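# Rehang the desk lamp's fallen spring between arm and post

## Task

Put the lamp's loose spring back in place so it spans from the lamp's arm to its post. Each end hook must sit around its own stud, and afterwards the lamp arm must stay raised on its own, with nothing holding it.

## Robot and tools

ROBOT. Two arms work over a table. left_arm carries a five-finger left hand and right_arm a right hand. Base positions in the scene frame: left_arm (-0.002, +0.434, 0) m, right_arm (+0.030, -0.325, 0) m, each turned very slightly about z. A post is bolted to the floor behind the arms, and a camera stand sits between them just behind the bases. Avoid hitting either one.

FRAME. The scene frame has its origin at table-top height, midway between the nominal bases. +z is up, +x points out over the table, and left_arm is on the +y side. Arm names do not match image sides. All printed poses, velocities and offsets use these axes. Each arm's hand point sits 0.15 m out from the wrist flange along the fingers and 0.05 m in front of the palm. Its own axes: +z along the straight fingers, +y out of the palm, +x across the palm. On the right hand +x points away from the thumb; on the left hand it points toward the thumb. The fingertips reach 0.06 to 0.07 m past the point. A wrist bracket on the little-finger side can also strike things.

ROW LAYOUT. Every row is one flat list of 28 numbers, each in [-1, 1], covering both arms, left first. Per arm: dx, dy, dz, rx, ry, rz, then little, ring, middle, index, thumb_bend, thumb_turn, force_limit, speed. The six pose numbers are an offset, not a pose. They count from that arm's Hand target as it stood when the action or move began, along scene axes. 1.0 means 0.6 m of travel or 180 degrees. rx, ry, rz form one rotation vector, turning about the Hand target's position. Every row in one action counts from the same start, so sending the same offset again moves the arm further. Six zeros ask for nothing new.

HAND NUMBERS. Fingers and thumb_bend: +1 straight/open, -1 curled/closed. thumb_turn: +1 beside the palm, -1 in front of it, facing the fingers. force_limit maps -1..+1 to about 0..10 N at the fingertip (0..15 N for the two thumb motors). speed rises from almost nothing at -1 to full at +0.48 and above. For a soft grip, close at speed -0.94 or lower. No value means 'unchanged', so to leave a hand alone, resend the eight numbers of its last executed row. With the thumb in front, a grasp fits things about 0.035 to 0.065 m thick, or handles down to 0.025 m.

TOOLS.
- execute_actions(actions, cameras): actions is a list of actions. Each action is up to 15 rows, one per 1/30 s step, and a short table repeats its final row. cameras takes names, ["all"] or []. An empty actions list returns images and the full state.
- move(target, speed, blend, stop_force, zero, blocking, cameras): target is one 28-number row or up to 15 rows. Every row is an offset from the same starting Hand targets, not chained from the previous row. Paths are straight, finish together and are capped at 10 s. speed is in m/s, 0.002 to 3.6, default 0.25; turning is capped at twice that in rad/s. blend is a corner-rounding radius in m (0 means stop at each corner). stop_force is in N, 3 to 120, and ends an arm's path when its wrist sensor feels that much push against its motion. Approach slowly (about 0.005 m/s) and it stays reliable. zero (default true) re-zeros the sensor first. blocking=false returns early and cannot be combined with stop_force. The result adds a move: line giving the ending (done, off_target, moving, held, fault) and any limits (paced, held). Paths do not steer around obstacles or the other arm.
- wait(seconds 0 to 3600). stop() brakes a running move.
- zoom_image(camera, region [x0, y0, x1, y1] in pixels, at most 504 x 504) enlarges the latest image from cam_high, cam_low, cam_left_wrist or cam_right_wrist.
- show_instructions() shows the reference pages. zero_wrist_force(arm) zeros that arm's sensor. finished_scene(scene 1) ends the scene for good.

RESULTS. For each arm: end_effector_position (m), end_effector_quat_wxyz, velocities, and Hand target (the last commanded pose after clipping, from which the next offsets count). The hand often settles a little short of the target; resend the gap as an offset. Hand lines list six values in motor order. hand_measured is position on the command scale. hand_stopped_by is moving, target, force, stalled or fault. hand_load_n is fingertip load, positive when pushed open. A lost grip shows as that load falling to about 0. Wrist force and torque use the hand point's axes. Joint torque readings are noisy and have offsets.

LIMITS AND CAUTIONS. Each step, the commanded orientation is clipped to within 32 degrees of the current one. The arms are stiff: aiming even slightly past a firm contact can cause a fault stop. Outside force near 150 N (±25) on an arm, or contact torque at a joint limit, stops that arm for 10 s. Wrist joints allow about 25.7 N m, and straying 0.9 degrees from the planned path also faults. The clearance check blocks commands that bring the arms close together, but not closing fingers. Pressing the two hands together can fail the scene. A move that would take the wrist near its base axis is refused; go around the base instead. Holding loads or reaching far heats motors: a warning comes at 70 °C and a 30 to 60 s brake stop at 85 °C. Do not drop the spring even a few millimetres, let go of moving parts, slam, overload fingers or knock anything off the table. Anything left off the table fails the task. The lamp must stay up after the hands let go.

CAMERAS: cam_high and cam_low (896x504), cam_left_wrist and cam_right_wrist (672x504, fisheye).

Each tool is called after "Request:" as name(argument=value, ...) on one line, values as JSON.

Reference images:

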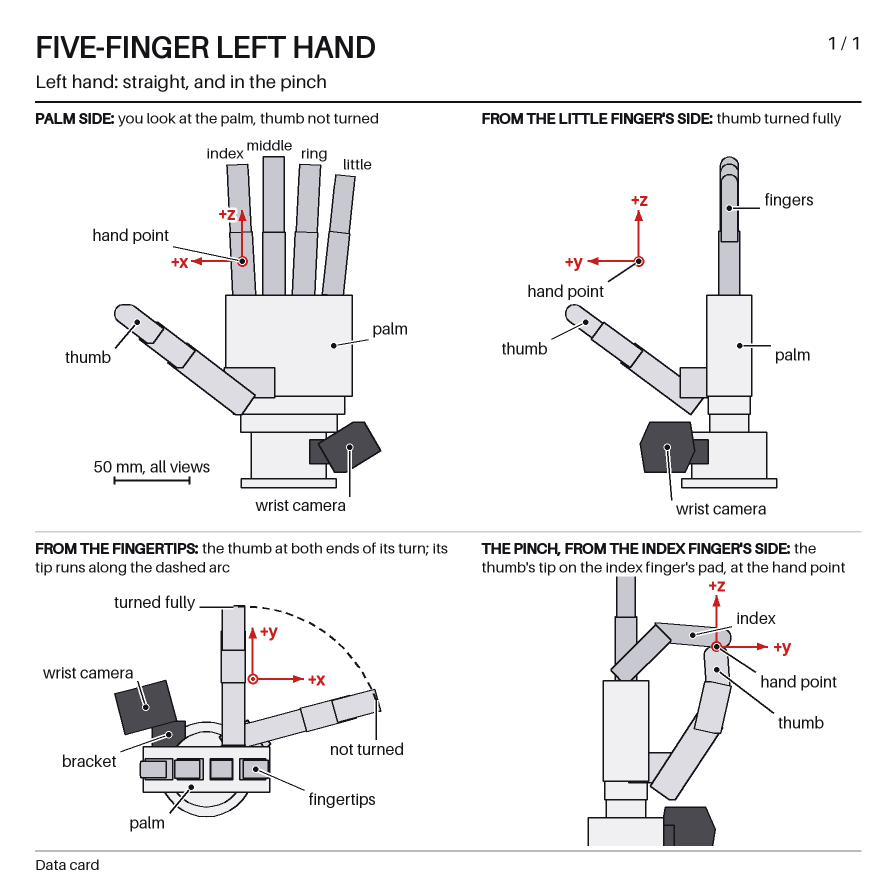

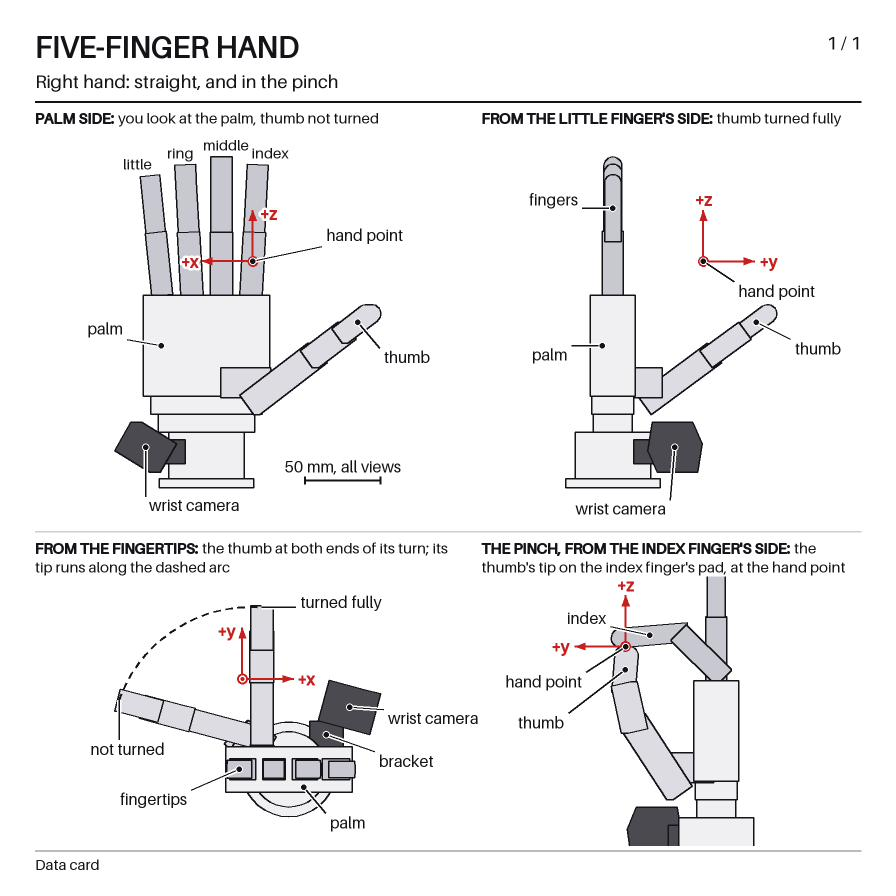

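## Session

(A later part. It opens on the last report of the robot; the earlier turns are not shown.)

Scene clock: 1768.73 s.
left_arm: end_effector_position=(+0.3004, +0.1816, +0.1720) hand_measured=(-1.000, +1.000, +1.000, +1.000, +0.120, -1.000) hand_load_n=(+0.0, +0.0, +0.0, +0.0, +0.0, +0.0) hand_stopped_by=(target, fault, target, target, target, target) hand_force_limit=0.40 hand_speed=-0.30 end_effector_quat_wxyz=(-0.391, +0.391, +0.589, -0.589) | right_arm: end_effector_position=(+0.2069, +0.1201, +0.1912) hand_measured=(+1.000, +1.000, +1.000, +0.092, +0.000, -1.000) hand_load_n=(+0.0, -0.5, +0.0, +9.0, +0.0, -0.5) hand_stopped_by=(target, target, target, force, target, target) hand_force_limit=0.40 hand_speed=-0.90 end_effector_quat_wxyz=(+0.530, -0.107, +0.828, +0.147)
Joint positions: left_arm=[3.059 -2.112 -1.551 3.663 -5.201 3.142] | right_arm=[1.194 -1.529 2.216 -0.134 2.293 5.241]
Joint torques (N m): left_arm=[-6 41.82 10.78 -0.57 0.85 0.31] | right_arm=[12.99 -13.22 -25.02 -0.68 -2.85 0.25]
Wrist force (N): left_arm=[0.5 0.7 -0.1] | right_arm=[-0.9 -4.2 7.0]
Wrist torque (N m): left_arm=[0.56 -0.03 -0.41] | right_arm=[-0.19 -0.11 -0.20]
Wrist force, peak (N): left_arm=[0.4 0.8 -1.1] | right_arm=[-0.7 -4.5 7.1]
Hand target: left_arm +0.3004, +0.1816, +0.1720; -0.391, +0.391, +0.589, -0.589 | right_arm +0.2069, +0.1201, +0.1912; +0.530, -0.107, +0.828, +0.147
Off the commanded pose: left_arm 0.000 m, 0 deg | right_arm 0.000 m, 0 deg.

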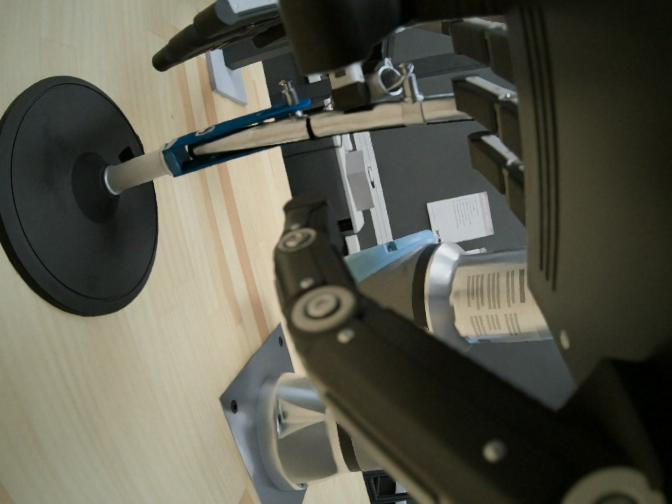

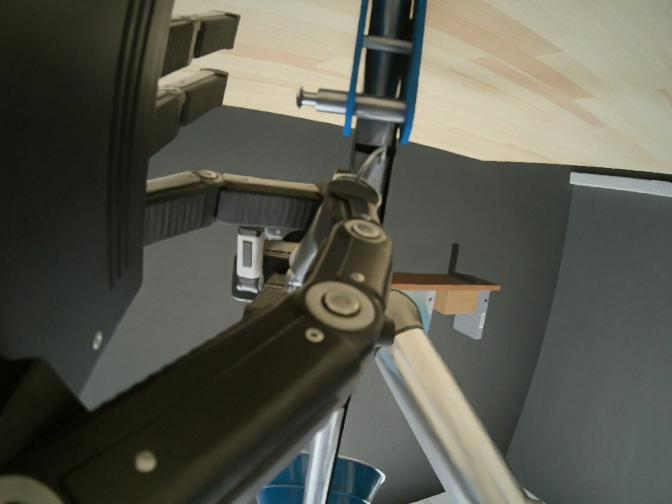

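Request:
move(target=[0,0,0,0,0,0,-1,1,1,1,0.12,-1,0.4,-0.3,0.0039,-0.0092,0,0,0,0,1,1,1,0.08,0.0,-1,0.4,-0.9], speed=0.015, cameras=["cam_left_wrist", "cam_right_wrist"])

Request:
zoom_image(camera="cam_left_wrist", region=[250, 0, 450, 140])

Request:
zoom_image(camera="cam_right_wrist", region=[240, 80, 440, 300])

Scene clock: 1775.50 s.
left_arm: end_effector_position=(+0.3004, +0.1816, +0.1720) hand_measured=(-1.000, +1.000, +1.000, +1.000, +0.120, -1.000) hand_load_n=(+0.5, +0.0, +0.0, +0.0, +0.0, +0.0) hand_stopped_by=(target, fault, target, target, target, target) hand_force_limit=0.40 hand_speed=-0.30 end_effector_quat_wxyz=(-0.391, +0.391, +0.589, -0.589) | right_arm: end_effector_position=(+0.2092, +0.1147, +0.1912) hand_measured=(+1.000, +1.000, +1.000, +0.090, +0.000, -1.000) hand_load_n=(+0.0, +0.0, +0.0, +0.5, +0.0, +0.0) hand_stopped_by=(target, target, target, force, target, target) hand_force_limit=0.40 hand_speed=-0.90 end_effector_quat_wxyz=(+0.530, -0.107, +0.828, +0.147)
Joint positions: left_arm=[3.059 -2.112 -1.551 3.663 -5.201 3.142] | right_arm=[1.179 -1.546 2.232 -0.14 2.279 5.23]
Joint torques (N m): left_arm=[-6.12 41.43 10.68 -0.53 0.81 0.27] | right_arm=[-16.59 -24.31 -5.16 -1 -1.93 -2.11]
Wrist force (N): left_arm=[0.4 1.2 -0.3] | right_arm=[-0.3 1.3 3.4]
Wrist torque (N m): left_arm=[0.65 -0.04 -0.43] | right_arm=[0.05 -0.10 0.00]
Wrist force, peak (N): left_arm=[0.4 1.2 -0.3] | right_arm=[-0.9 -4.5 7.2]
Hand target: left_arm +0.3004, +0.1816, +0.1720; -0.391, +0.391, +0.589, -0.589 | right_arm +0.2092, +0.1146, +0.1912; +0.530, -0.107, +0.828, +0.147
Off the commanded pose: left_arm 0.000 m, 0 deg | right_arm 0.000 m, 0 deg.
move: done

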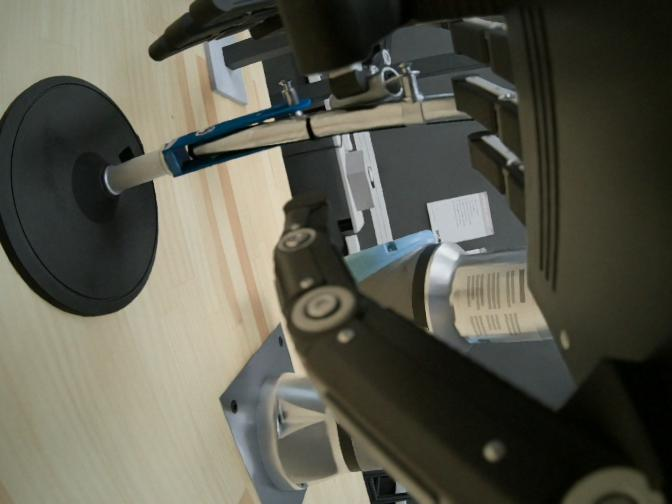

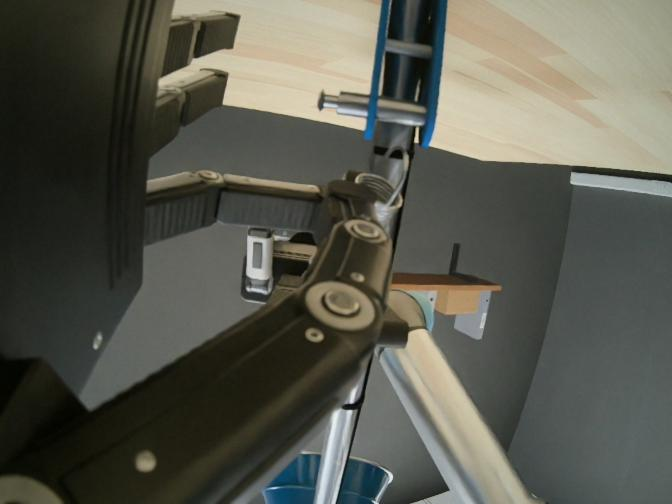

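Scaled by 2.520 from the camera's image (finer frame: 960x720).

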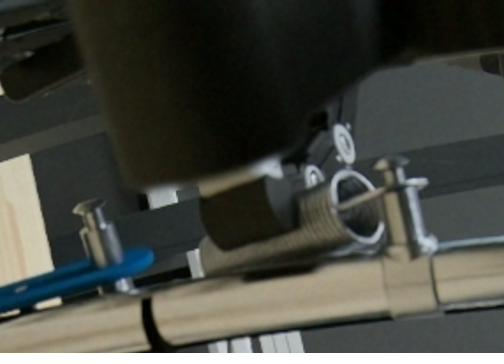

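Scaled by 2.291 from the camera's image (finer frame: 960x720).

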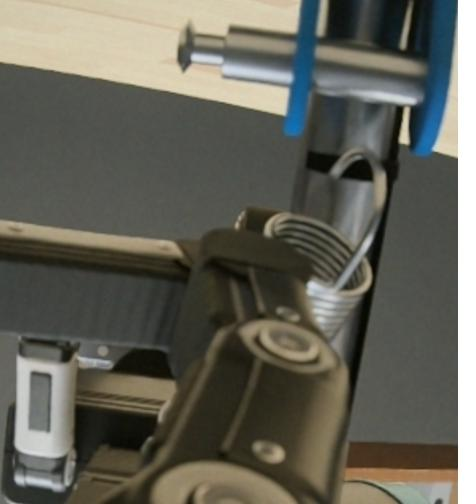

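Request:
move(target=[[0,0,0,0,0,0,-1,1,1,1,0.12,-1,0.4,-0.3,0,0,0,0,0,0,1,1,1,0.2,0.0,-1,0.4,-0.5],[0,0,0,0,0,0,-1,1,1,1,0.12,-1,0.4,-0.3,0.0198,-0.0470,0,0,0,0,1,1,1,0.2,0.0,-1,0.4,-0.5]], speed=0.03, cameras=["cam_left_wrist", "cam_right_wrist"])

Request:
zoom_image(camera="cam_left_wrist", region=[250, 0, 450, 140])

Request:
zoom_image(camera="cam_right_wrist", region=[320, 80, 540, 300])

Scene clock: 1790.23 s.
left_arm: end_effector_position=(+0.3004, +0.1816, +0.1720) hand_measured=(-1.000, +1.000, +1.000, +1.000, +0.120, -1.000) hand_load_n=(+0.0, -0.5, +0.0, +0.0, +0.0, +0.0) hand_stopped_by=(target, fault, target, target, target, target) hand_force_limit=0.40 hand_speed=-0.30 end_effector_quat_wxyz=(-0.391, +0.391, +0.589, -0.589) | right_arm: end_effector_position=(+0.2210, +0.0864, +0.1912) hand_measured=(+1.000, +1.000, +1.000, +0.200, +0.000, -1.000) hand_load_n=(+0.0, +0.0, +0.0, +0.0, +0.0, +0.0) hand_stopped_by=(target, target, target, target, target, target) hand_force_limit=0.40 hand_speed=-0.50 end_effector_quat_wxyz=(+0.530, -0.107, +0.828, +0.147)
Joint positions: left_arm=[3.059 -2.112 -1.551 3.663 -5.201 3.142] | right_arm=[1.087 -1.636 2.313 -0.168 2.2 5.171]
Joint torques (N m): left_arm=[-5.45 41.47 10.1 -0.59 0.74 0.4] | right_arm=[-15.95 -20.54 -6.24 -1.17 -1.84 -1.53]
Wrist force (N): left_arm=[0.0 0.8 -0.5] | right_arm=[-0.7 1.3 3.1]
Wrist torque (N m): left_arm=[0.60 0.00 -0.44] | right_arm=[0.06 -0.04 0.00]
Wrist force, peak (N): left_arm=[0.2 1.1 -0.6] | right_arm=[-0.3 1.5 3.9]
Hand target: left_arm +0.3004, +0.1816, +0.1720; -0.391, +0.391, +0.589, -0.589 | right_arm +0.2211, +0.0864, +0.1912; +0.530, -0.107, +0.828, +0.147
Off the commanded pose: left_arm 0.000 m, 0 deg | right_arm 0.000 m, 0 deg.
move: done

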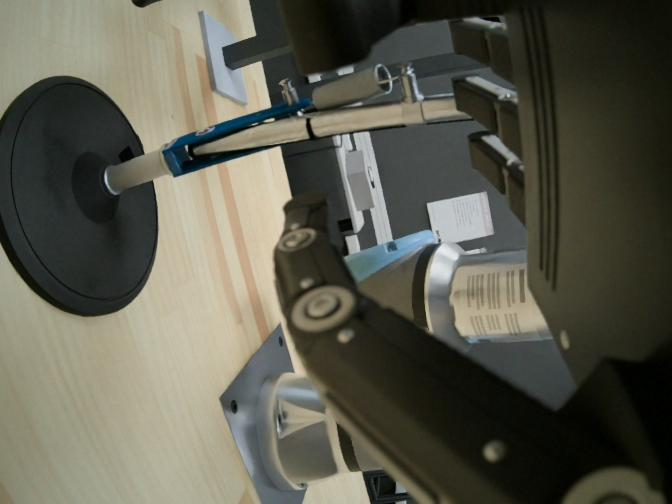

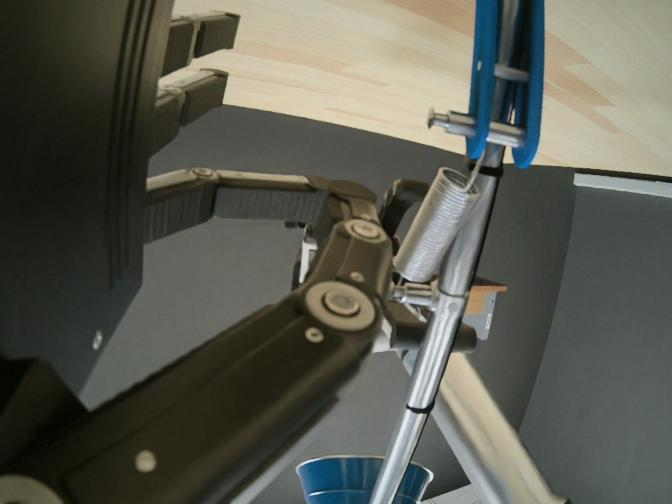

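Scaled by 2.520 from the camera's image (finer frame: 960x720).

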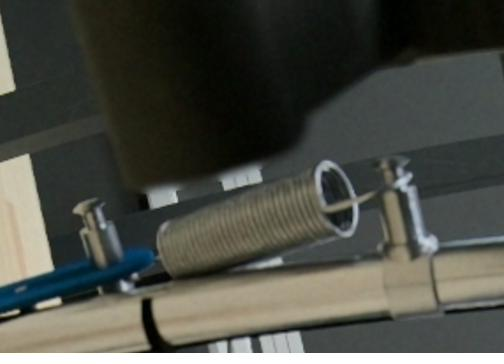

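Scaled by 2.291 from the camera's image (finer frame: 960x720).

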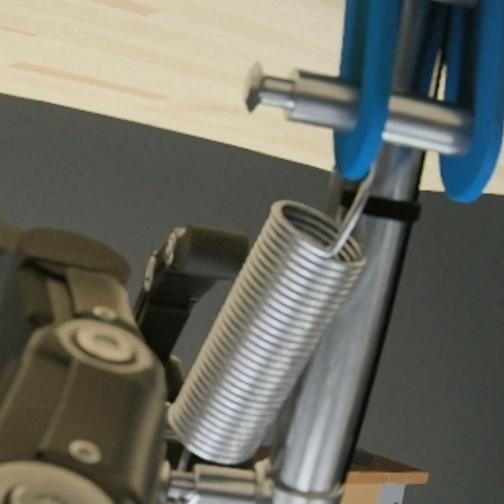

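Request:
move(target=[0,0,0,0,0,0,-1,1,1,1,0.12,-1,0.4,-0.3,0.0018,-0.0022,0.0130,-0.0101,0.0316,-0.0014,1,1,0.2,0.2,0.0,-1,0.4,-0.5], speed=0.04)

Request:
move(target=[0,0,0,0,0,0,-1,1,1,1,0.12,-1,0.4,-0.3,-0.0244,0.0579,0,0,0,0,1,1,0.2,0.2,0.0,-1,0.4,-0.5], speed=0.02, stop_force=3, cameras=["cam_left_wrist", "cam_right_wrist"])

Request:
zoom_image(camera="cam_left_wrist", region=[250, 0, 450, 140])

Request:
zoom_image(camera="cam_right_wrist", region=[240, 80, 440, 300])

Scene clock: 1810.03 s.
left_arm: end_effector_position=(+0.3004, +0.1816, +0.1720) hand_measured=(-1.000, +1.000, +1.000, +1.000, +0.120, -1.000) hand_load_n=(+0.0, +0.0, +0.0, +0.0, +0.0, +0.0) hand_stopped_by=(target, fault, target, target, target, target) hand_force_limit=0.40 hand_speed=-0.30 end_effector_quat_wxyz=(-0.391, +0.391, +0.589, -0.589) | right_arm: end_effector_position=(+0.2221, +0.0851, +0.1990) hand_measured=(+1.000, +1.000, +0.200, +0.200, +0.000, -1.000) hand_load_n=(+0.0, +0.0, +0.0, +0.0, +0.0, +0.0) hand_stopped_by=(target, target, target, target, target, target) hand_force_limit=0.40 hand_speed=-0.50 end_effector_quat_wxyz=(+0.487, -0.107, +0.856, +0.138)
Joint positions: left_arm=[3.059 -2.112 -1.551 3.663 -5.201 3.142] | right_arm=[1.06 -1.657 2.248 0.027 2.143 5.231]
Joint torques (N m): left_arm=[-4.75 41.69 10.43 -0.56 0.68 0.45] | right_arm=[-14.56 -20.07 -26.88 1.45 -1.87 1.69]
Wrist force (N): left_arm=[0.0 0.9 -0.6] | right_arm=[-0.5 1.4 3.0]
Wrist torque (N m): left_arm=[0.63 0.00 -0.45] | right_arm=[0.07 -0.08 -0.11]
Wrist force, peak (N): left_arm=[0.2 1.5 -0.2] | right_arm=[-0.5 1.6 3.7]
Hand target: left_arm +0.3004, +0.1816, +0.1720; -0.391, +0.391, +0.589, -0.589 | right_arm +0.2222, +0.0851, +0.1990; +0.487, -0.107, +0.856, +0.138
Off the commanded pose: left_arm 0.000 m, 0 deg | right_arm 0.000 m, 0 deg.
move: done

Scene clock: 1812.87 s.
left_arm: end_effector_position=(+0.3004, +0.1816, +0.1720) hand_measured=(-1.000, +1.000, +1.000, +1.000, +0.120, -1.000) hand_load_n=(+0.0, -0.5, +0.0, +0.0, +0.0, +0.0) hand_stopped_by=(target, fault, target, target, target, target) hand_force_limit=0.40 hand_speed=-0.30 end_effector_quat_wxyz=(-0.391, +0.391, +0.589, -0.589) | right_arm: end_effector_position=(+0.2091, +0.1159, +0.1990) hand_measured=(+1.000, +1.000, +0.200, +0.200, +0.000, -1.000) hand_load_n=(+0.0, +0.0, +1.5, +0.5, +0.0, +0.0) hand_stopped_by=(target, target, target, target, target, target) hand_force_limit=0.40 hand_speed=-0.50 end_effector_quat_wxyz=(+0.487, -0.107, +0.856, +0.138)
Joint positions: left_arm=[3.059 -2.112 -1.551 3.663 -5.201 3.142] | right_arm=[1.161 -1.559 2.163 0.056 2.224 5.305]
Joint torques (N m): left_arm=[-4.95 41.58 10.41 -0.59 0.59 0.4] | right_arm=[-13.95 -23.99 -5.56 -0.8 -2.04 -1.69]
Wrist force (N): left_arm=[0.5 0.9 -0.6] | right_arm=[-0.5 0.5 3.6]
Wrist torque (N m): left_arm=[0.65 -0.06 -0.41] | right_arm=[0.07 -0.14 0.01]
Wrist force, peak (N): left_arm=[0.9 0.9 -0.7] | right_arm=[-1.8 -5.5 1.7]
Hand target: left_arm +0.3004, +0.1816, +0.1720; -0.391, +0.391, +0.589, -0.589 | right_arm +0.2091, +0.1159, +0.1990; +0.487, -0.107, +0.856, +0.138 (not the last commanded pose)
Off the commanded pose: left_arm 0.000 m, 0 deg | right_arm 0.004 m, 0 deg.
move: contact (right_arm)

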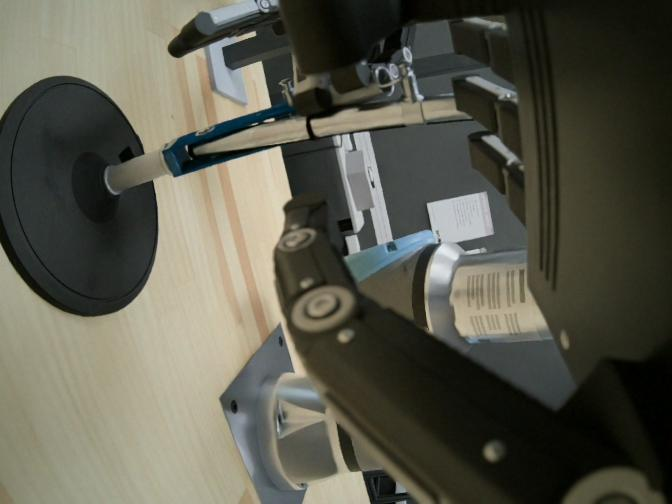

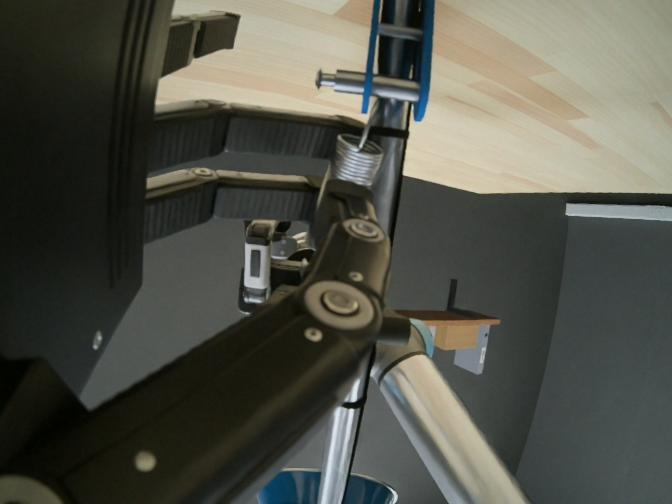

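Scaled by 2.520 from the camera's image (finer frame: 960x720).

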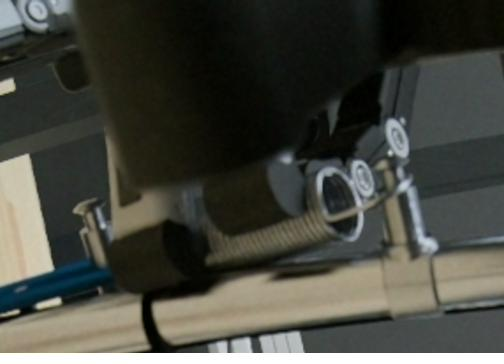

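Scaled by 2.291 from the camera's image (finer frame: 960x720).

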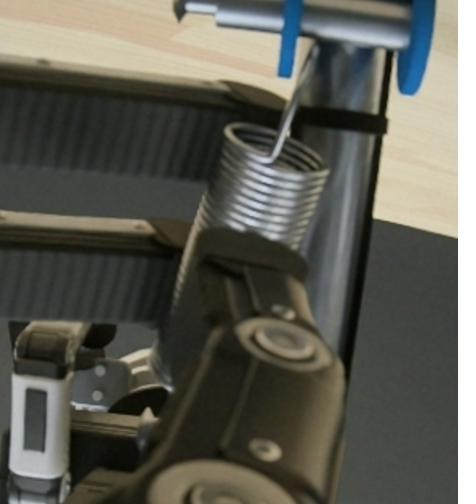

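Request:
move(target=[[0,0,0,0,0,0,-1,1,1,1,0.12,-1,0.4,-0.3,0.0217,-0.0513,0,0,0,0,1,1,0.2,0.2,0.0,-1,0.4,-0.5],[0,0,0,0,0,0,-1,1,1,1,0.12,-1,0.4,-0.3,0.0262,-0.0495,-0.0093,-0.0351,0.1048,0.0143,1,1,1,0.2,0.0,-1,0.4,-0.5]], speed=[0.03, 0.06])

Request:
move(target=[0,0,0,0,0,0,-1,1,1,1,0.12,-1,0.4,-0.3,-0.0248,0.0586,0,0,0,0,1,1,1,0.2,0.0,-1,0.4,-0.5], speed=0.02, stop_force=3, cameras=["cam_left_wrist", "cam_right_wrist"])

Request:
zoom_image(camera="cam_left_wrist", region=[250, 0, 450, 140])

Request:
zoom_image(camera="cam_right_wrist", region=[240, 80, 440, 300])

Scene clock: 1835.57 s.
left_arm: end_effector_position=(+0.3004, +0.1816, +0.1720) hand_measured=(-1.000, +1.000, +1.000, +1.000, +0.120, -1.000) hand_load_n=(+0.0, +0.0, +0.0, +0.0, +0.0, +0.0) hand_stopped_by=(target, fault, target, target, target, target) hand_force_limit=0.40 hand_speed=-0.30 end_effector_quat_wxyz=(-0.391, +0.391, +0.589, -0.589) | right_arm: end_effector_position=(+0.2248, +0.0862, +0.1934) hand_measured=(+1.000, +1.000, +1.000, +0.200, +0.000, -1.000) hand_load_n=(+0.0, +0.0, +0.0, +0.0, +0.0, +0.0) hand_stopped_by=(target, target, target, target, target, target) hand_force_limit=0.40 hand_speed=-0.50 end_effector_quat_wxyz=(+0.331, -0.128, +0.928, +0.117)
Joint positions: left_arm=[3.059 -2.112 -1.551 3.663 -5.201 3.142] | right_arm=[0.899 -1.645 2.095 0.451 1.848 5.248]
Joint torques (N m): left_arm=[-4.42 42.12 10.03 -0.64 0.42 0.5] | right_arm=[-14.31 -6.6 -27.38 1.98 -1.99 -1.63]
Wrist force (N): left_arm=[0.3 0.3 -0.2] | right_arm=[-0.3 1.7 2.5]
Wrist torque (N m): left_arm=[0.59 -0.05 -0.42] | right_arm=[0.18 -0.05 0.06]
Wrist force, peak (N): left_arm=[0.2 1.1 -0.7] | right_arm=[-0.8 0.5 4.3]
Hand target: left_arm +0.3004, +0.1816, +0.1720; -0.391, +0.391, +0.589, -0.589 | right_arm +0.2248, +0.0862, +0.1934; +0.331, -0.128, +0.928, +0.117
Off the commanded pose: left_arm 0.000 m, 0 deg | right_arm 0.000 m, 0 deg.
move: done

Scene clock: 1838.40 s.
left_arm: end_effector_position=(+0.3004, +0.1816, +0.1720) hand_measured=(-1.000, +1.000, +1.000, +1.000, +0.120, -1.000) hand_load_n=(+0.0, +0.0, -0.5, -0.5, +0.5, +0.0) hand_stopped_by=(target, fault, target, target, target, target) hand_force_limit=0.40 hand_speed=-0.30 end_effector_quat_wxyz=(-0.391, +0.391, +0.589, -0.589) | right_arm: end_effector_position=(+0.2100, +0.1214, +0.1934) hand_measured=(+1.000, +1.000, +1.000, +0.200, +0.000, -1.000) hand_load_n=(+0.0, +0.0, +0.0, +0.0, +0.0, +0.0) hand_stopped_by=(target, target, target, target, target, target) hand_force_limit=0.40 hand_speed=-0.50 end_effector_quat_wxyz=(+0.331, -0.128, +0.928, +0.117)
Joint positions: left_arm=[3.059 -2.112 -1.551 3.663 -5.201 3.142] | right_arm=[1.022 -1.55 2.009 0.472 1.922 5.35]
Joint torques (N m): left_arm=[-4.66 42.01 10.59 -0.55 0.37 0.48] | right_arm=[14.66 -10.61 -27.15 2.28 3.15 1.56]
Wrist force (N): left_arm=[0.2 0.6 -0.1] | right_arm=[-0.5 1.6 2.6]
Wrist torque (N m): left_arm=[0.59 -0.01 -0.43] | right_arm=[0.13 -0.03 -0.10]
Wrist force, peak (N): left_arm=[0.2 1.1 -0.7] | right_arm=[-0.1 1.8 2.8]
Hand target: left_arm +0.3004, +0.1816, +0.1720; -0.391, +0.391, +0.589, -0.589 | right_arm +0.2100, +0.1214, +0.1934; +0.331, -0.128, +0.928, +0.117
Off the commanded pose: left_arm 0.000 m, 0 deg | right_arm 0.000 m, 0 deg.
move: done

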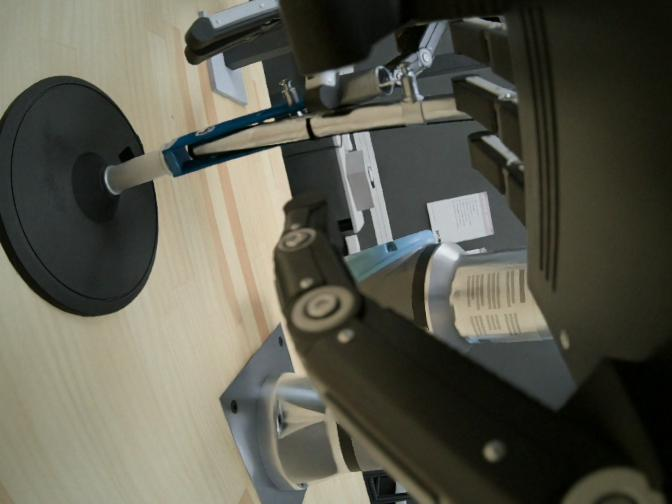

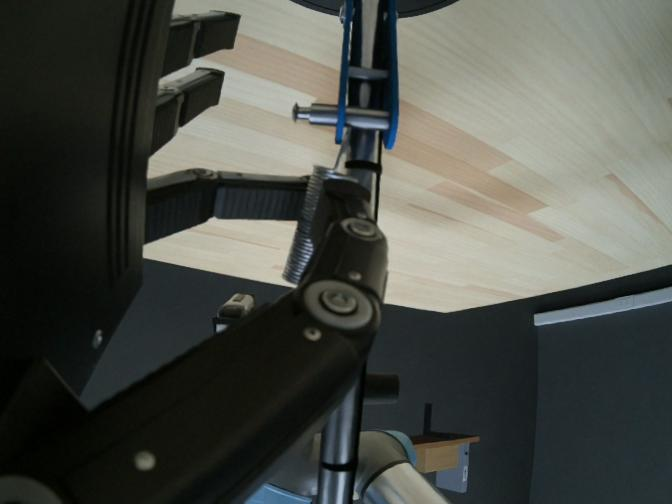

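Scaled by 2.520 from the camera's image (finer frame: 960x720).

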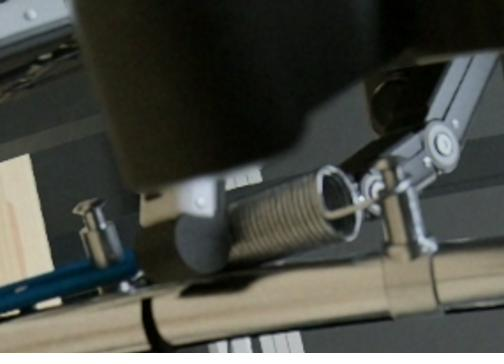

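Scaled by 2.291 from the camera's image (finer frame: 960x720).

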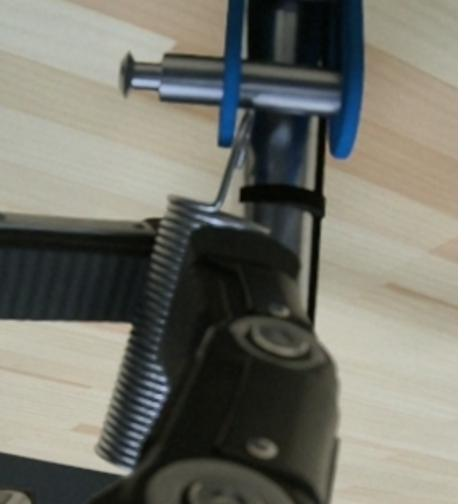

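Request:
move(target=[0,0,0,0,0,0,-1,1,1,1,0.12,-1,0.4,-0.3,0.0106,-0.0064,-0.0041,0,0,0,1,1,1,0.2,0.0,-1,0.4,-0.5], speed=0.02, cameras=["cam_left_wrist", "cam_right_wrist"])

Request:
zoom_image(camera="cam_left_wrist", region=[250, 0, 450, 140])

Request:
zoom_image(camera="cam_right_wrist", region=[240, 80, 440, 300])

Scene clock: 1853.03 s.
left_arm: end_effector_position=(+0.3004, +0.1816, +0.1720) hand_measured=(-1.000, +1.000, +1.000, +1.000, +0.120, -1.000) hand_load_n=(+0.0, +0.0, +0.0, +0.0, +0.0, +0.0) hand_stopped_by=(target, fault, target, target, target, target) hand_force_limit=0.40 hand_speed=-0.30 end_effector_quat_wxyz=(-0.391, +0.391, +0.589, -0.589) | right_arm: end_effector_position=(+0.2163, +0.1176, +0.1910) hand_measured=(+1.000, +1.000, +1.000, +0.200, +0.000, -1.000) hand_load_n=(+0.0, +0.0, +0.0, +0.0, +0.0, +0.0) hand_stopped_by=(target, target, target, target, target, target) hand_force_limit=0.40 hand_speed=-0.50 end_effector_quat_wxyz=(+0.331, -0.128, +0.928, +0.117)
Joint positions: left_arm=[3.059 -2.112 -1.551 3.663 -5.201 3.142] | right_arm=[0.996 -1.557 2.022 0.459 1.907 5.328]
Joint torques (N m): left_arm=[-4.28 41.86 10.24 -0.55 0.29 0.41] | right_arm=[-13.92 -24.26 -7.35 -0.42 -2.16 -1.53]
Wrist force (N): left_arm=[0.2 0.7 -0.3] | right_arm=[0.0 1.5 2.8]
Wrist torque (N m): left_arm=[0.59 -0.01 -0.43] | right_arm=[0.12 -0.12 0.07]
Wrist force, peak (N): left_arm=[0.1 1.1 -0.5] | right_arm=[-0.6 1.7 2.8]
Hand target: left_arm +0.3004, +0.1816, +0.1720; -0.391, +0.391, +0.589, -0.589 | right_arm +0.2163, +0.1176, +0.1910; +0.331, -0.128, +0.928, +0.117
Off the commanded pose: left_arm 0.000 m, 0 deg | right_arm 0.000 m, 0 deg.
move: done

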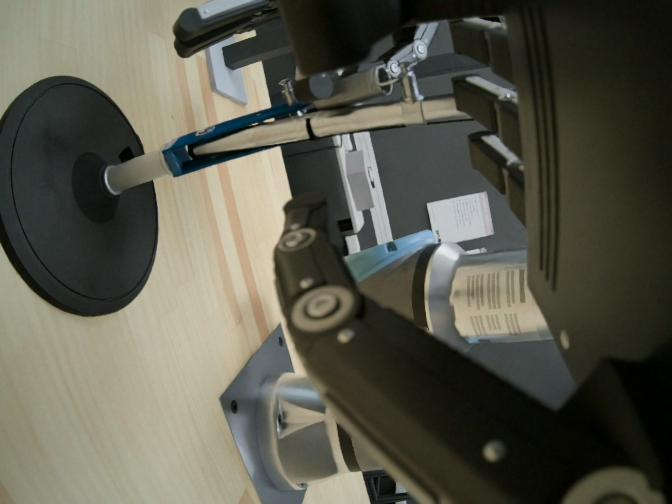

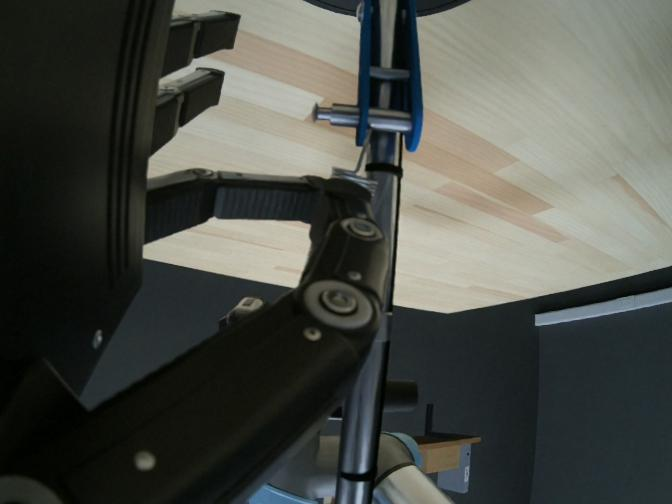

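Scaled by 2.520 from the camera's image (finer frame: 960x720).

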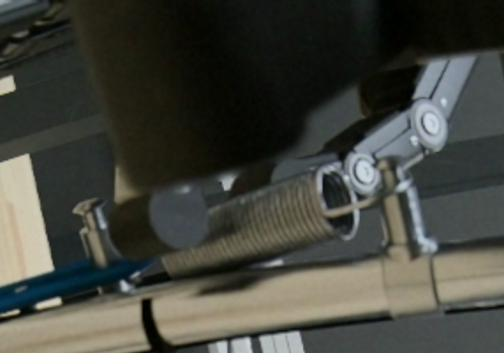

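Scaled by 2.291 from the camera's image (finer frame: 960x720).

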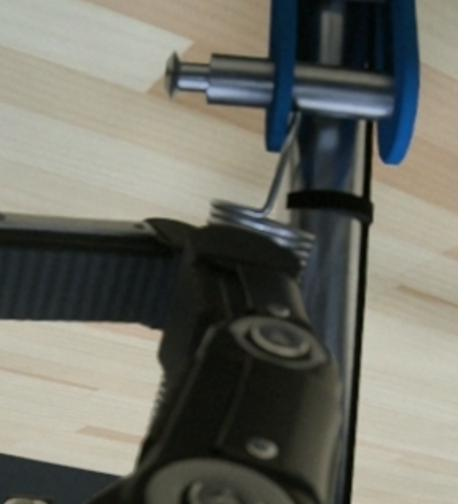

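Request:
move(target=[[0,0,0,0,0,0,-1,1,1,1,0.12,-1,0.4,-0.3,0.0033,0.0003,0.0058,0,0,0,1,1,1,0.2,0.0,-1,0.4,-0.5],[0,0,0,0,0,0,-1,1,1,1,0.12,-1,0.4,-0.3,0.0033,0.0003,0.0058,0,0,0,1,1,1,0.04,0.0,-1,0.1,-0.85]], speed=0.02, cameras=["cam_left_wrist", "cam_right_wrist"])

Request:
zoom_image(camera="cam_left_wrist", region=[250, 0, 450, 140])

Request:
zoom_image(camera="cam_right_wrist", region=[240, 80, 440, 300])

Scene clock: 1857.60 s.
left_arm: end_effector_position=(+0.3004, +0.1816, +0.1720) hand_measured=(-1.000, +1.000, +1.000, +1.000, +0.120, -1.000) hand_load_n=(+0.0, +0.0, +0.0, +0.0, +0.0, +0.0) hand_stopped_by=(target, fault, target, target, target, target) hand_force_limit=0.40 hand_speed=-0.30 end_effector_quat_wxyz=(-0.391, +0.391, +0.589, -0.589) | right_arm: end_effector_position=(+0.2183, +0.1177, +0.1945) hand_measured=(+1.000, +1.000, +1.000, +0.040, +0.000, -1.000) hand_load_n=(-0.5, +0.0, +0.0, +0.5, +0.0, +0.0) hand_stopped_by=(target, target, target, target, target, target) hand_force_limit=0.10 hand_speed=-0.85 end_effector_quat_wxyz=(+0.331, -0.128, +0.928, +0.117)
Joint positions: left_arm=[3.059 -2.112 -1.551 3.663 -5.201 3.142] | right_arm=[0.99 -1.56 2.015 0.468 1.903 5.323]
Joint torques (N m): left_arm=[-4.09 41.89 10.7 -0.55 0.22 0.43] | right_arm=[-14.47 -25.21 -26.64 2.01 -1.95 -1.77]
Wrist force (N): left_arm=[0.4 1.1 -0.7] | right_arm=[-0.3 1.5 2.6]
Wrist torque (N m): left_arm=[0.68 -0.07 -0.43] | right_arm=[0.14 -0.07 0.05]
Wrist force, peak (N): left_arm=[0.4 1.2 -0.8] | right_arm=[-0.3 1.6 2.9]
Hand target: left_arm +0.3004, +0.1816, +0.1720; -0.391, +0.391, +0.589, -0.589 | right_arm +0.2183, +0.1177, +0.1945; +0.331, -0.128, +0.928, +0.117
Off the commanded pose: left_arm 0.000 m, 0 deg | right_arm 0.000 m, 0 deg.
move: done

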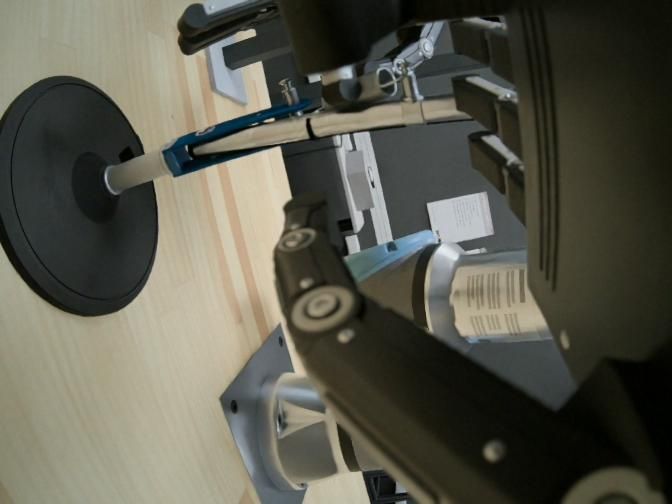

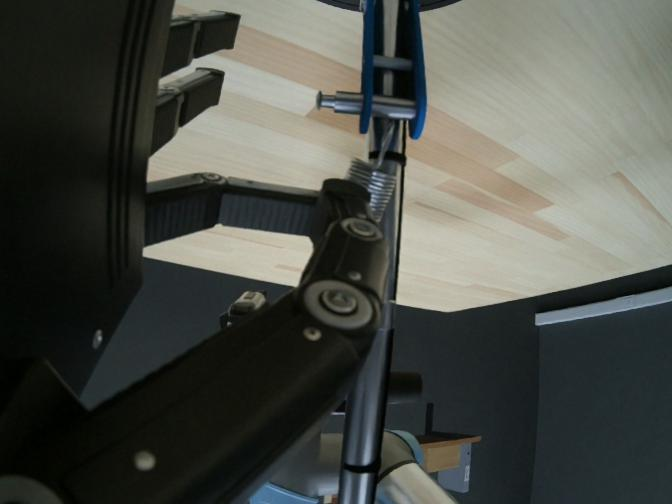

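Scaled by 2.520 from the camera's image (finer frame: 960x720).

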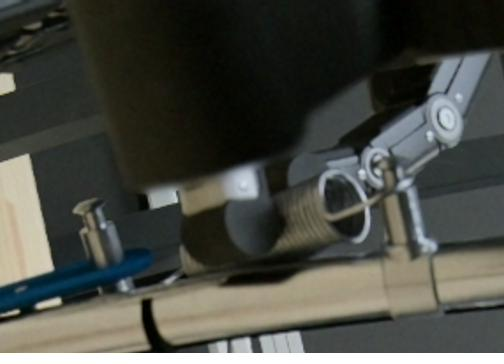

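Scaled by 2.291 from the camera's image (finer frame: 960x720).

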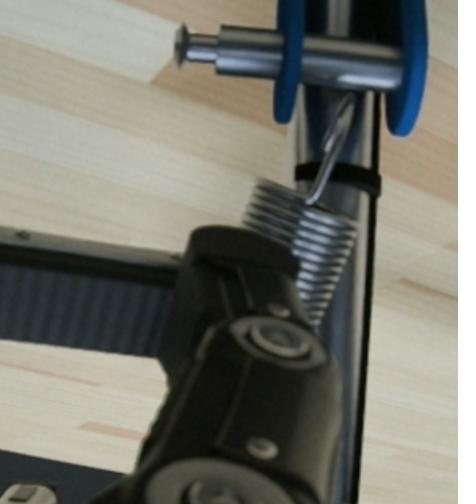

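Request:
execute_actions(actions=[[[0,0,0,0,0,0,-1,1,1,1,0.12,-1,0.4,-0.3,0,0,0,0,0,0,1,1,1,-0.3,0.0,-1,0.6,-0.9]],[[0,0,0,0,0,0,-1,1,1,1,0.12,-1,0.4,-0.3,0,0,0,0,0,0,1,1,1,-0.3,0.0,-1,0.6,-0.9]],[[0,0,0,0,0,0,-1,1,1,1,0.12,-1,0.4,-0.3,0,0,0,0,0,0,1,1,1,-0.3,0.0,-1,0.6,-0.9]]], cameras=["cam_left_wrist", "cam_right_wrist"])

Request:
zoom_image(camera="cam_left_wrist", region=[250, 0, 450, 140])

Request:
zoom_image(camera="cam_right_wrist", region=[240, 80, 440, 300])

Scene clock: 1863.50 s.
left_arm: end_effector_position=(+0.3004, +0.1816, +0.1720) hand_measured=(-1.000, +1.000, +1.000, +1.000, +0.120, -1.000) hand_load_n=(+0.0, +0.0, +0.0, +0.0, +0.0, +0.0) hand_stopped_by=(target, fault, target, target, target, target) hand_force_limit=0.40 hand_speed=-0.30 end_effector_quat_wxyz=(-0.391, +0.391, +0.589, -0.589) | right_arm: end_effector_position=(+0.2183, +0.1177, +0.1945) hand_measured=(+1.000, +1.000, +1.000, -0.298, +0.000, -1.000) hand_load_n=(+0.0, +0.0, +0.0, +5.5, +0.0, -3.0) hand_stopped_by=(target, target, target, target, target, target) hand_force_limit=0.60 hand_speed=-0.90 end_effector_quat_wxyz=(+0.331, -0.128, +0.928, +0.117)
Joint positions: left_arm=[3.059 -2.112 -1.551 3.663 -5.201 3.142] | right_arm=[0.99 -1.56 2.015 0.468 1.903 5.323]
Joint torques (N m): left_arm=[-3.71 41.55 10.45 -0.65 0.1 0.44] | right_arm=[-13.87 -26.6 -26.17 2 -1.85 -1.64]
Wrist force (N): left_arm=[0.1 1.1 -0.4] | right_arm=[-0.2 1.5 3.1]
Wrist torque (N m): left_arm=[0.66 -0.01 -0.44] | right_arm=[0.11 -0.08 0.05]
Wrist force, peak (N): left_arm=[0.2 1.2 -0.7] | right_arm=[-0.2 1.5 3.1]
Hand target: left_arm +0.3004, +0.1816, +0.1720; -0.391, +0.391, +0.589, -0.589 | right_arm +0.2183, +0.1177, +0.1945; +0.331, -0.128, +0.928, +0.117
Off the commanded pose: left_arm 0.000 m, 0 deg | right_arm 0.000 m, 0 deg.

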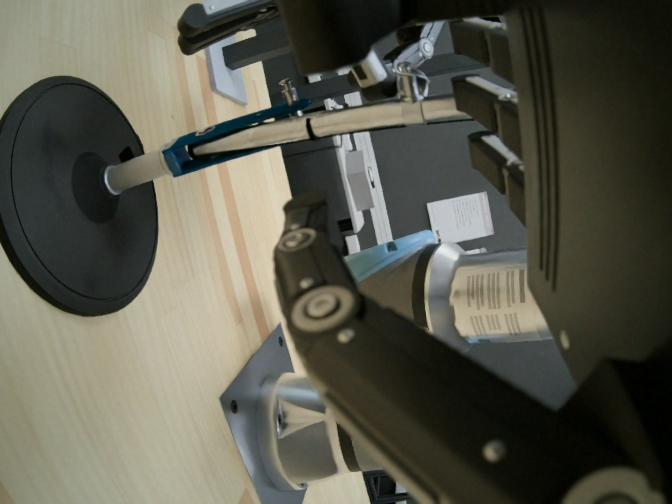

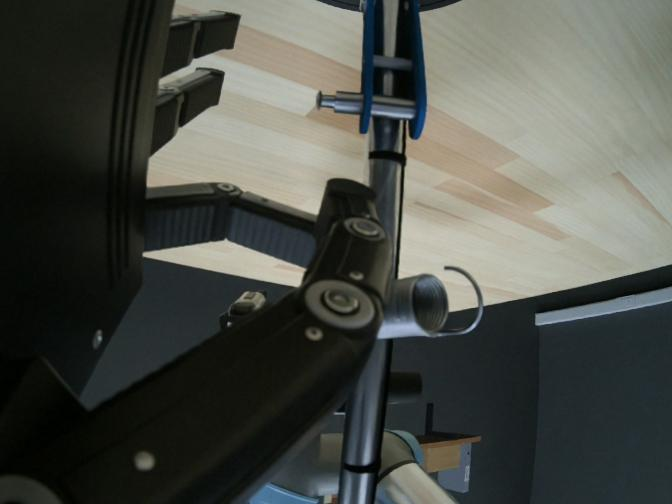

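Scaled by 2.520 from the camera's image (finer frame: 960x720).

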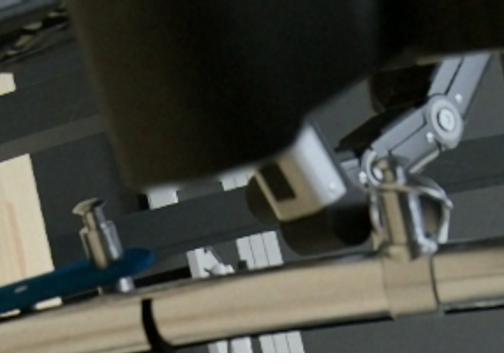

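Scaled by 2.291 from the camera's image (finer frame: 960x720).

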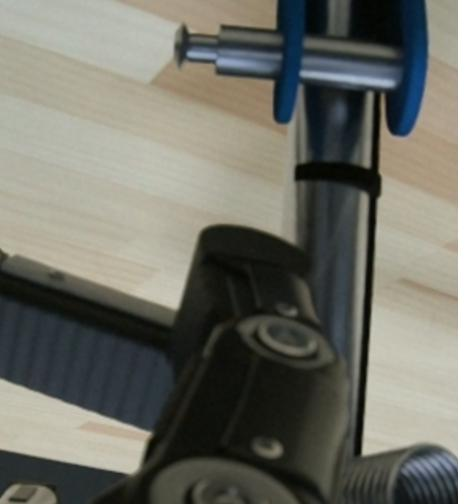

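Request:
zoom_image(camera="cam_left_wrist", region=[345, 45, 435, 115])

Request:
zoom_image(camera="cam_right_wrist", region=[340, 220, 500, 360])

Scaled by 5.600 from the camera's image (finer frame: 960x720).

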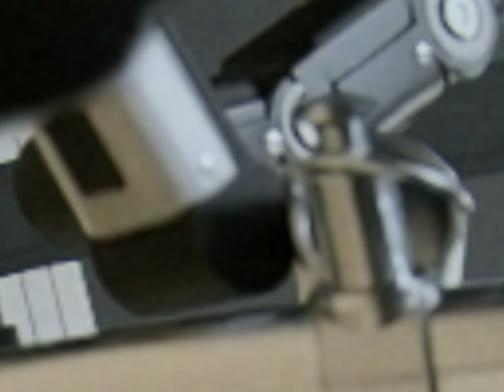

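Scaled by 3.150 from the camera's image (finer frame: 960x720).

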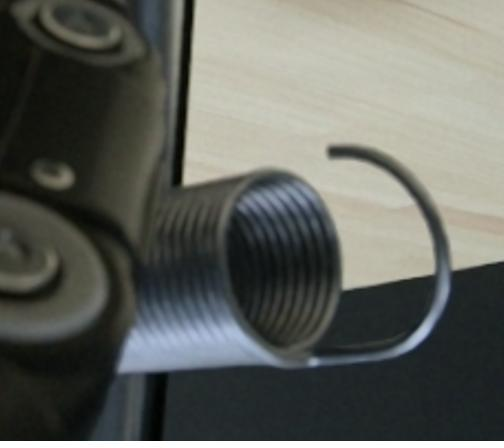

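Request:
execute_actions(actions=[[[0,0,0,0,0,0,-1,1,1,1,0.12,-1,0.4,-0.3,0,0,0,0,0,0,1,1,1,-0.05,0.0,-1,0.6,-0.9]],[[0,0,0,0,0,0,-1,1,1,1,0.12,-1,0.4,-0.3,0,0,0,0,0,0,1,1,1,-0.05,0.0,-1,0.6,-0.9]]], cameras=["cam_left_wrist", "cam_right_wrist"])

Request:
zoom_image(camera="cam_left_wrist", region=[250, 0, 450, 140])

Request:
zoom_image(camera="cam_right_wrist", region=[320, 180, 520, 380])

Scene clock: 1874.77 s.
left_arm: end_effector_position=(+0.3004, +0.1816, +0.1720) hand_measured=(-1.000, +1.000, +1.000, +1.000, +0.120, -1.000) hand_load_n=(+0.0, +0.0, +0.0, +0.0, +0.0, +0.0) hand_stopped_by=(target, fault, target, target, target, target) hand_force_limit=0.40 hand_speed=-0.30 end_effector_quat_wxyz=(-0.391, +0.391, +0.589, -0.589) | right_arm: end_effector_position=(+0.2183, +0.1177, +0.1945) hand_measured=(+1.000, +1.000, +1.000, -0.050, +0.000, -1.000) hand_load_n=(+0.0, +0.0, +0.0, +0.5, +0.0, +0.0) hand_stopped_by=(target, target, target, target, target, target) hand_force_limit=0.60 hand_speed=-0.90 end_effector_quat_wxyz=(+0.331, -0.128, +0.928, +0.117)
Joint positions: left_arm=[3.059 -2.112 -1.551 3.663 -5.201 3.142] | right_arm=[0.99 -1.56 2.015 0.468 1.903 5.323]
Joint torques (N m): left_arm=[-3.57 41.72 10.44 -0.56 0.15 0.4] | right_arm=[-12.66 -25.78 -25.3 1.1 -1.15 -0.75]
Wrist force (N): left_arm=[0.4 0.2 -0.2] | right_arm=[-0.4 1.6 2.5]
Wrist torque (N m): left_arm=[0.57 -0.06 -0.41] | right_arm=[0.15 -0.05 0.06]
Wrist force, peak (N): left_arm=[0.4 1.1 -0.6] | right_arm=[0.1 1.6 3.1]
Hand target: left_arm +0.3004, +0.1816, +0.1720; -0.391, +0.391, +0.589, -0.589 | right_arm +0.2183, +0.1177, +0.1945; +0.331, -0.128, +0.928, +0.117
Off the commanded pose: left_arm 0.000 m, 0 deg | right_arm 0.000 m, 0 deg.

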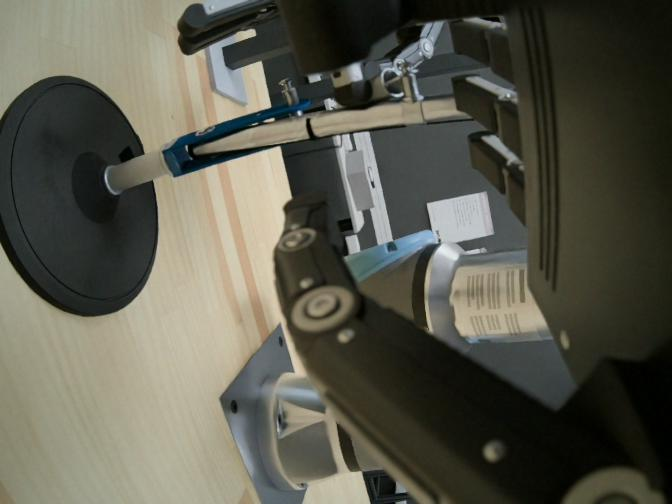

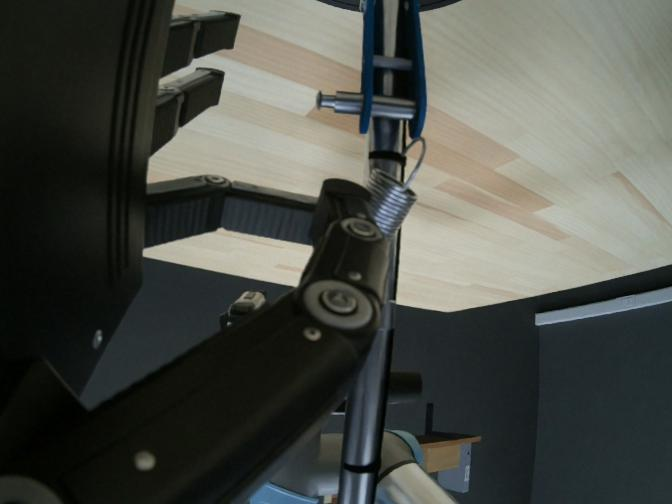

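Scaled by 2.520 from the camera's image (finer frame: 960x720).

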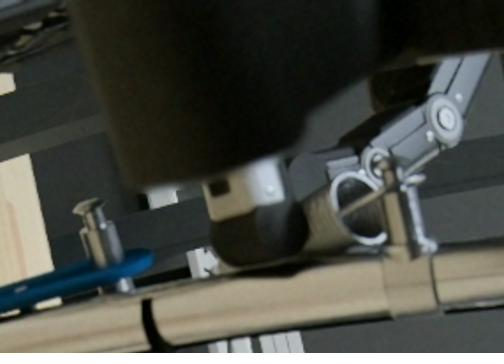

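Scaled by 2.520 from the camera's image (finer frame: 960x720).

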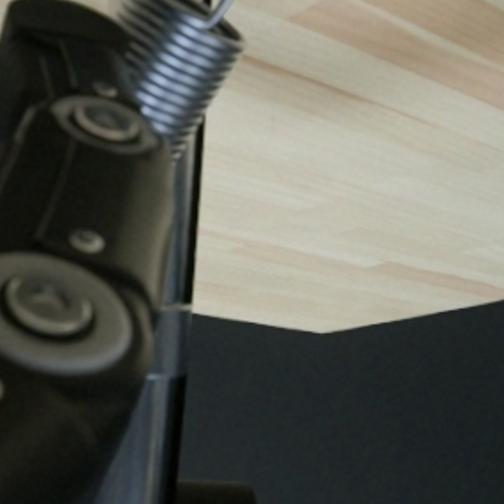

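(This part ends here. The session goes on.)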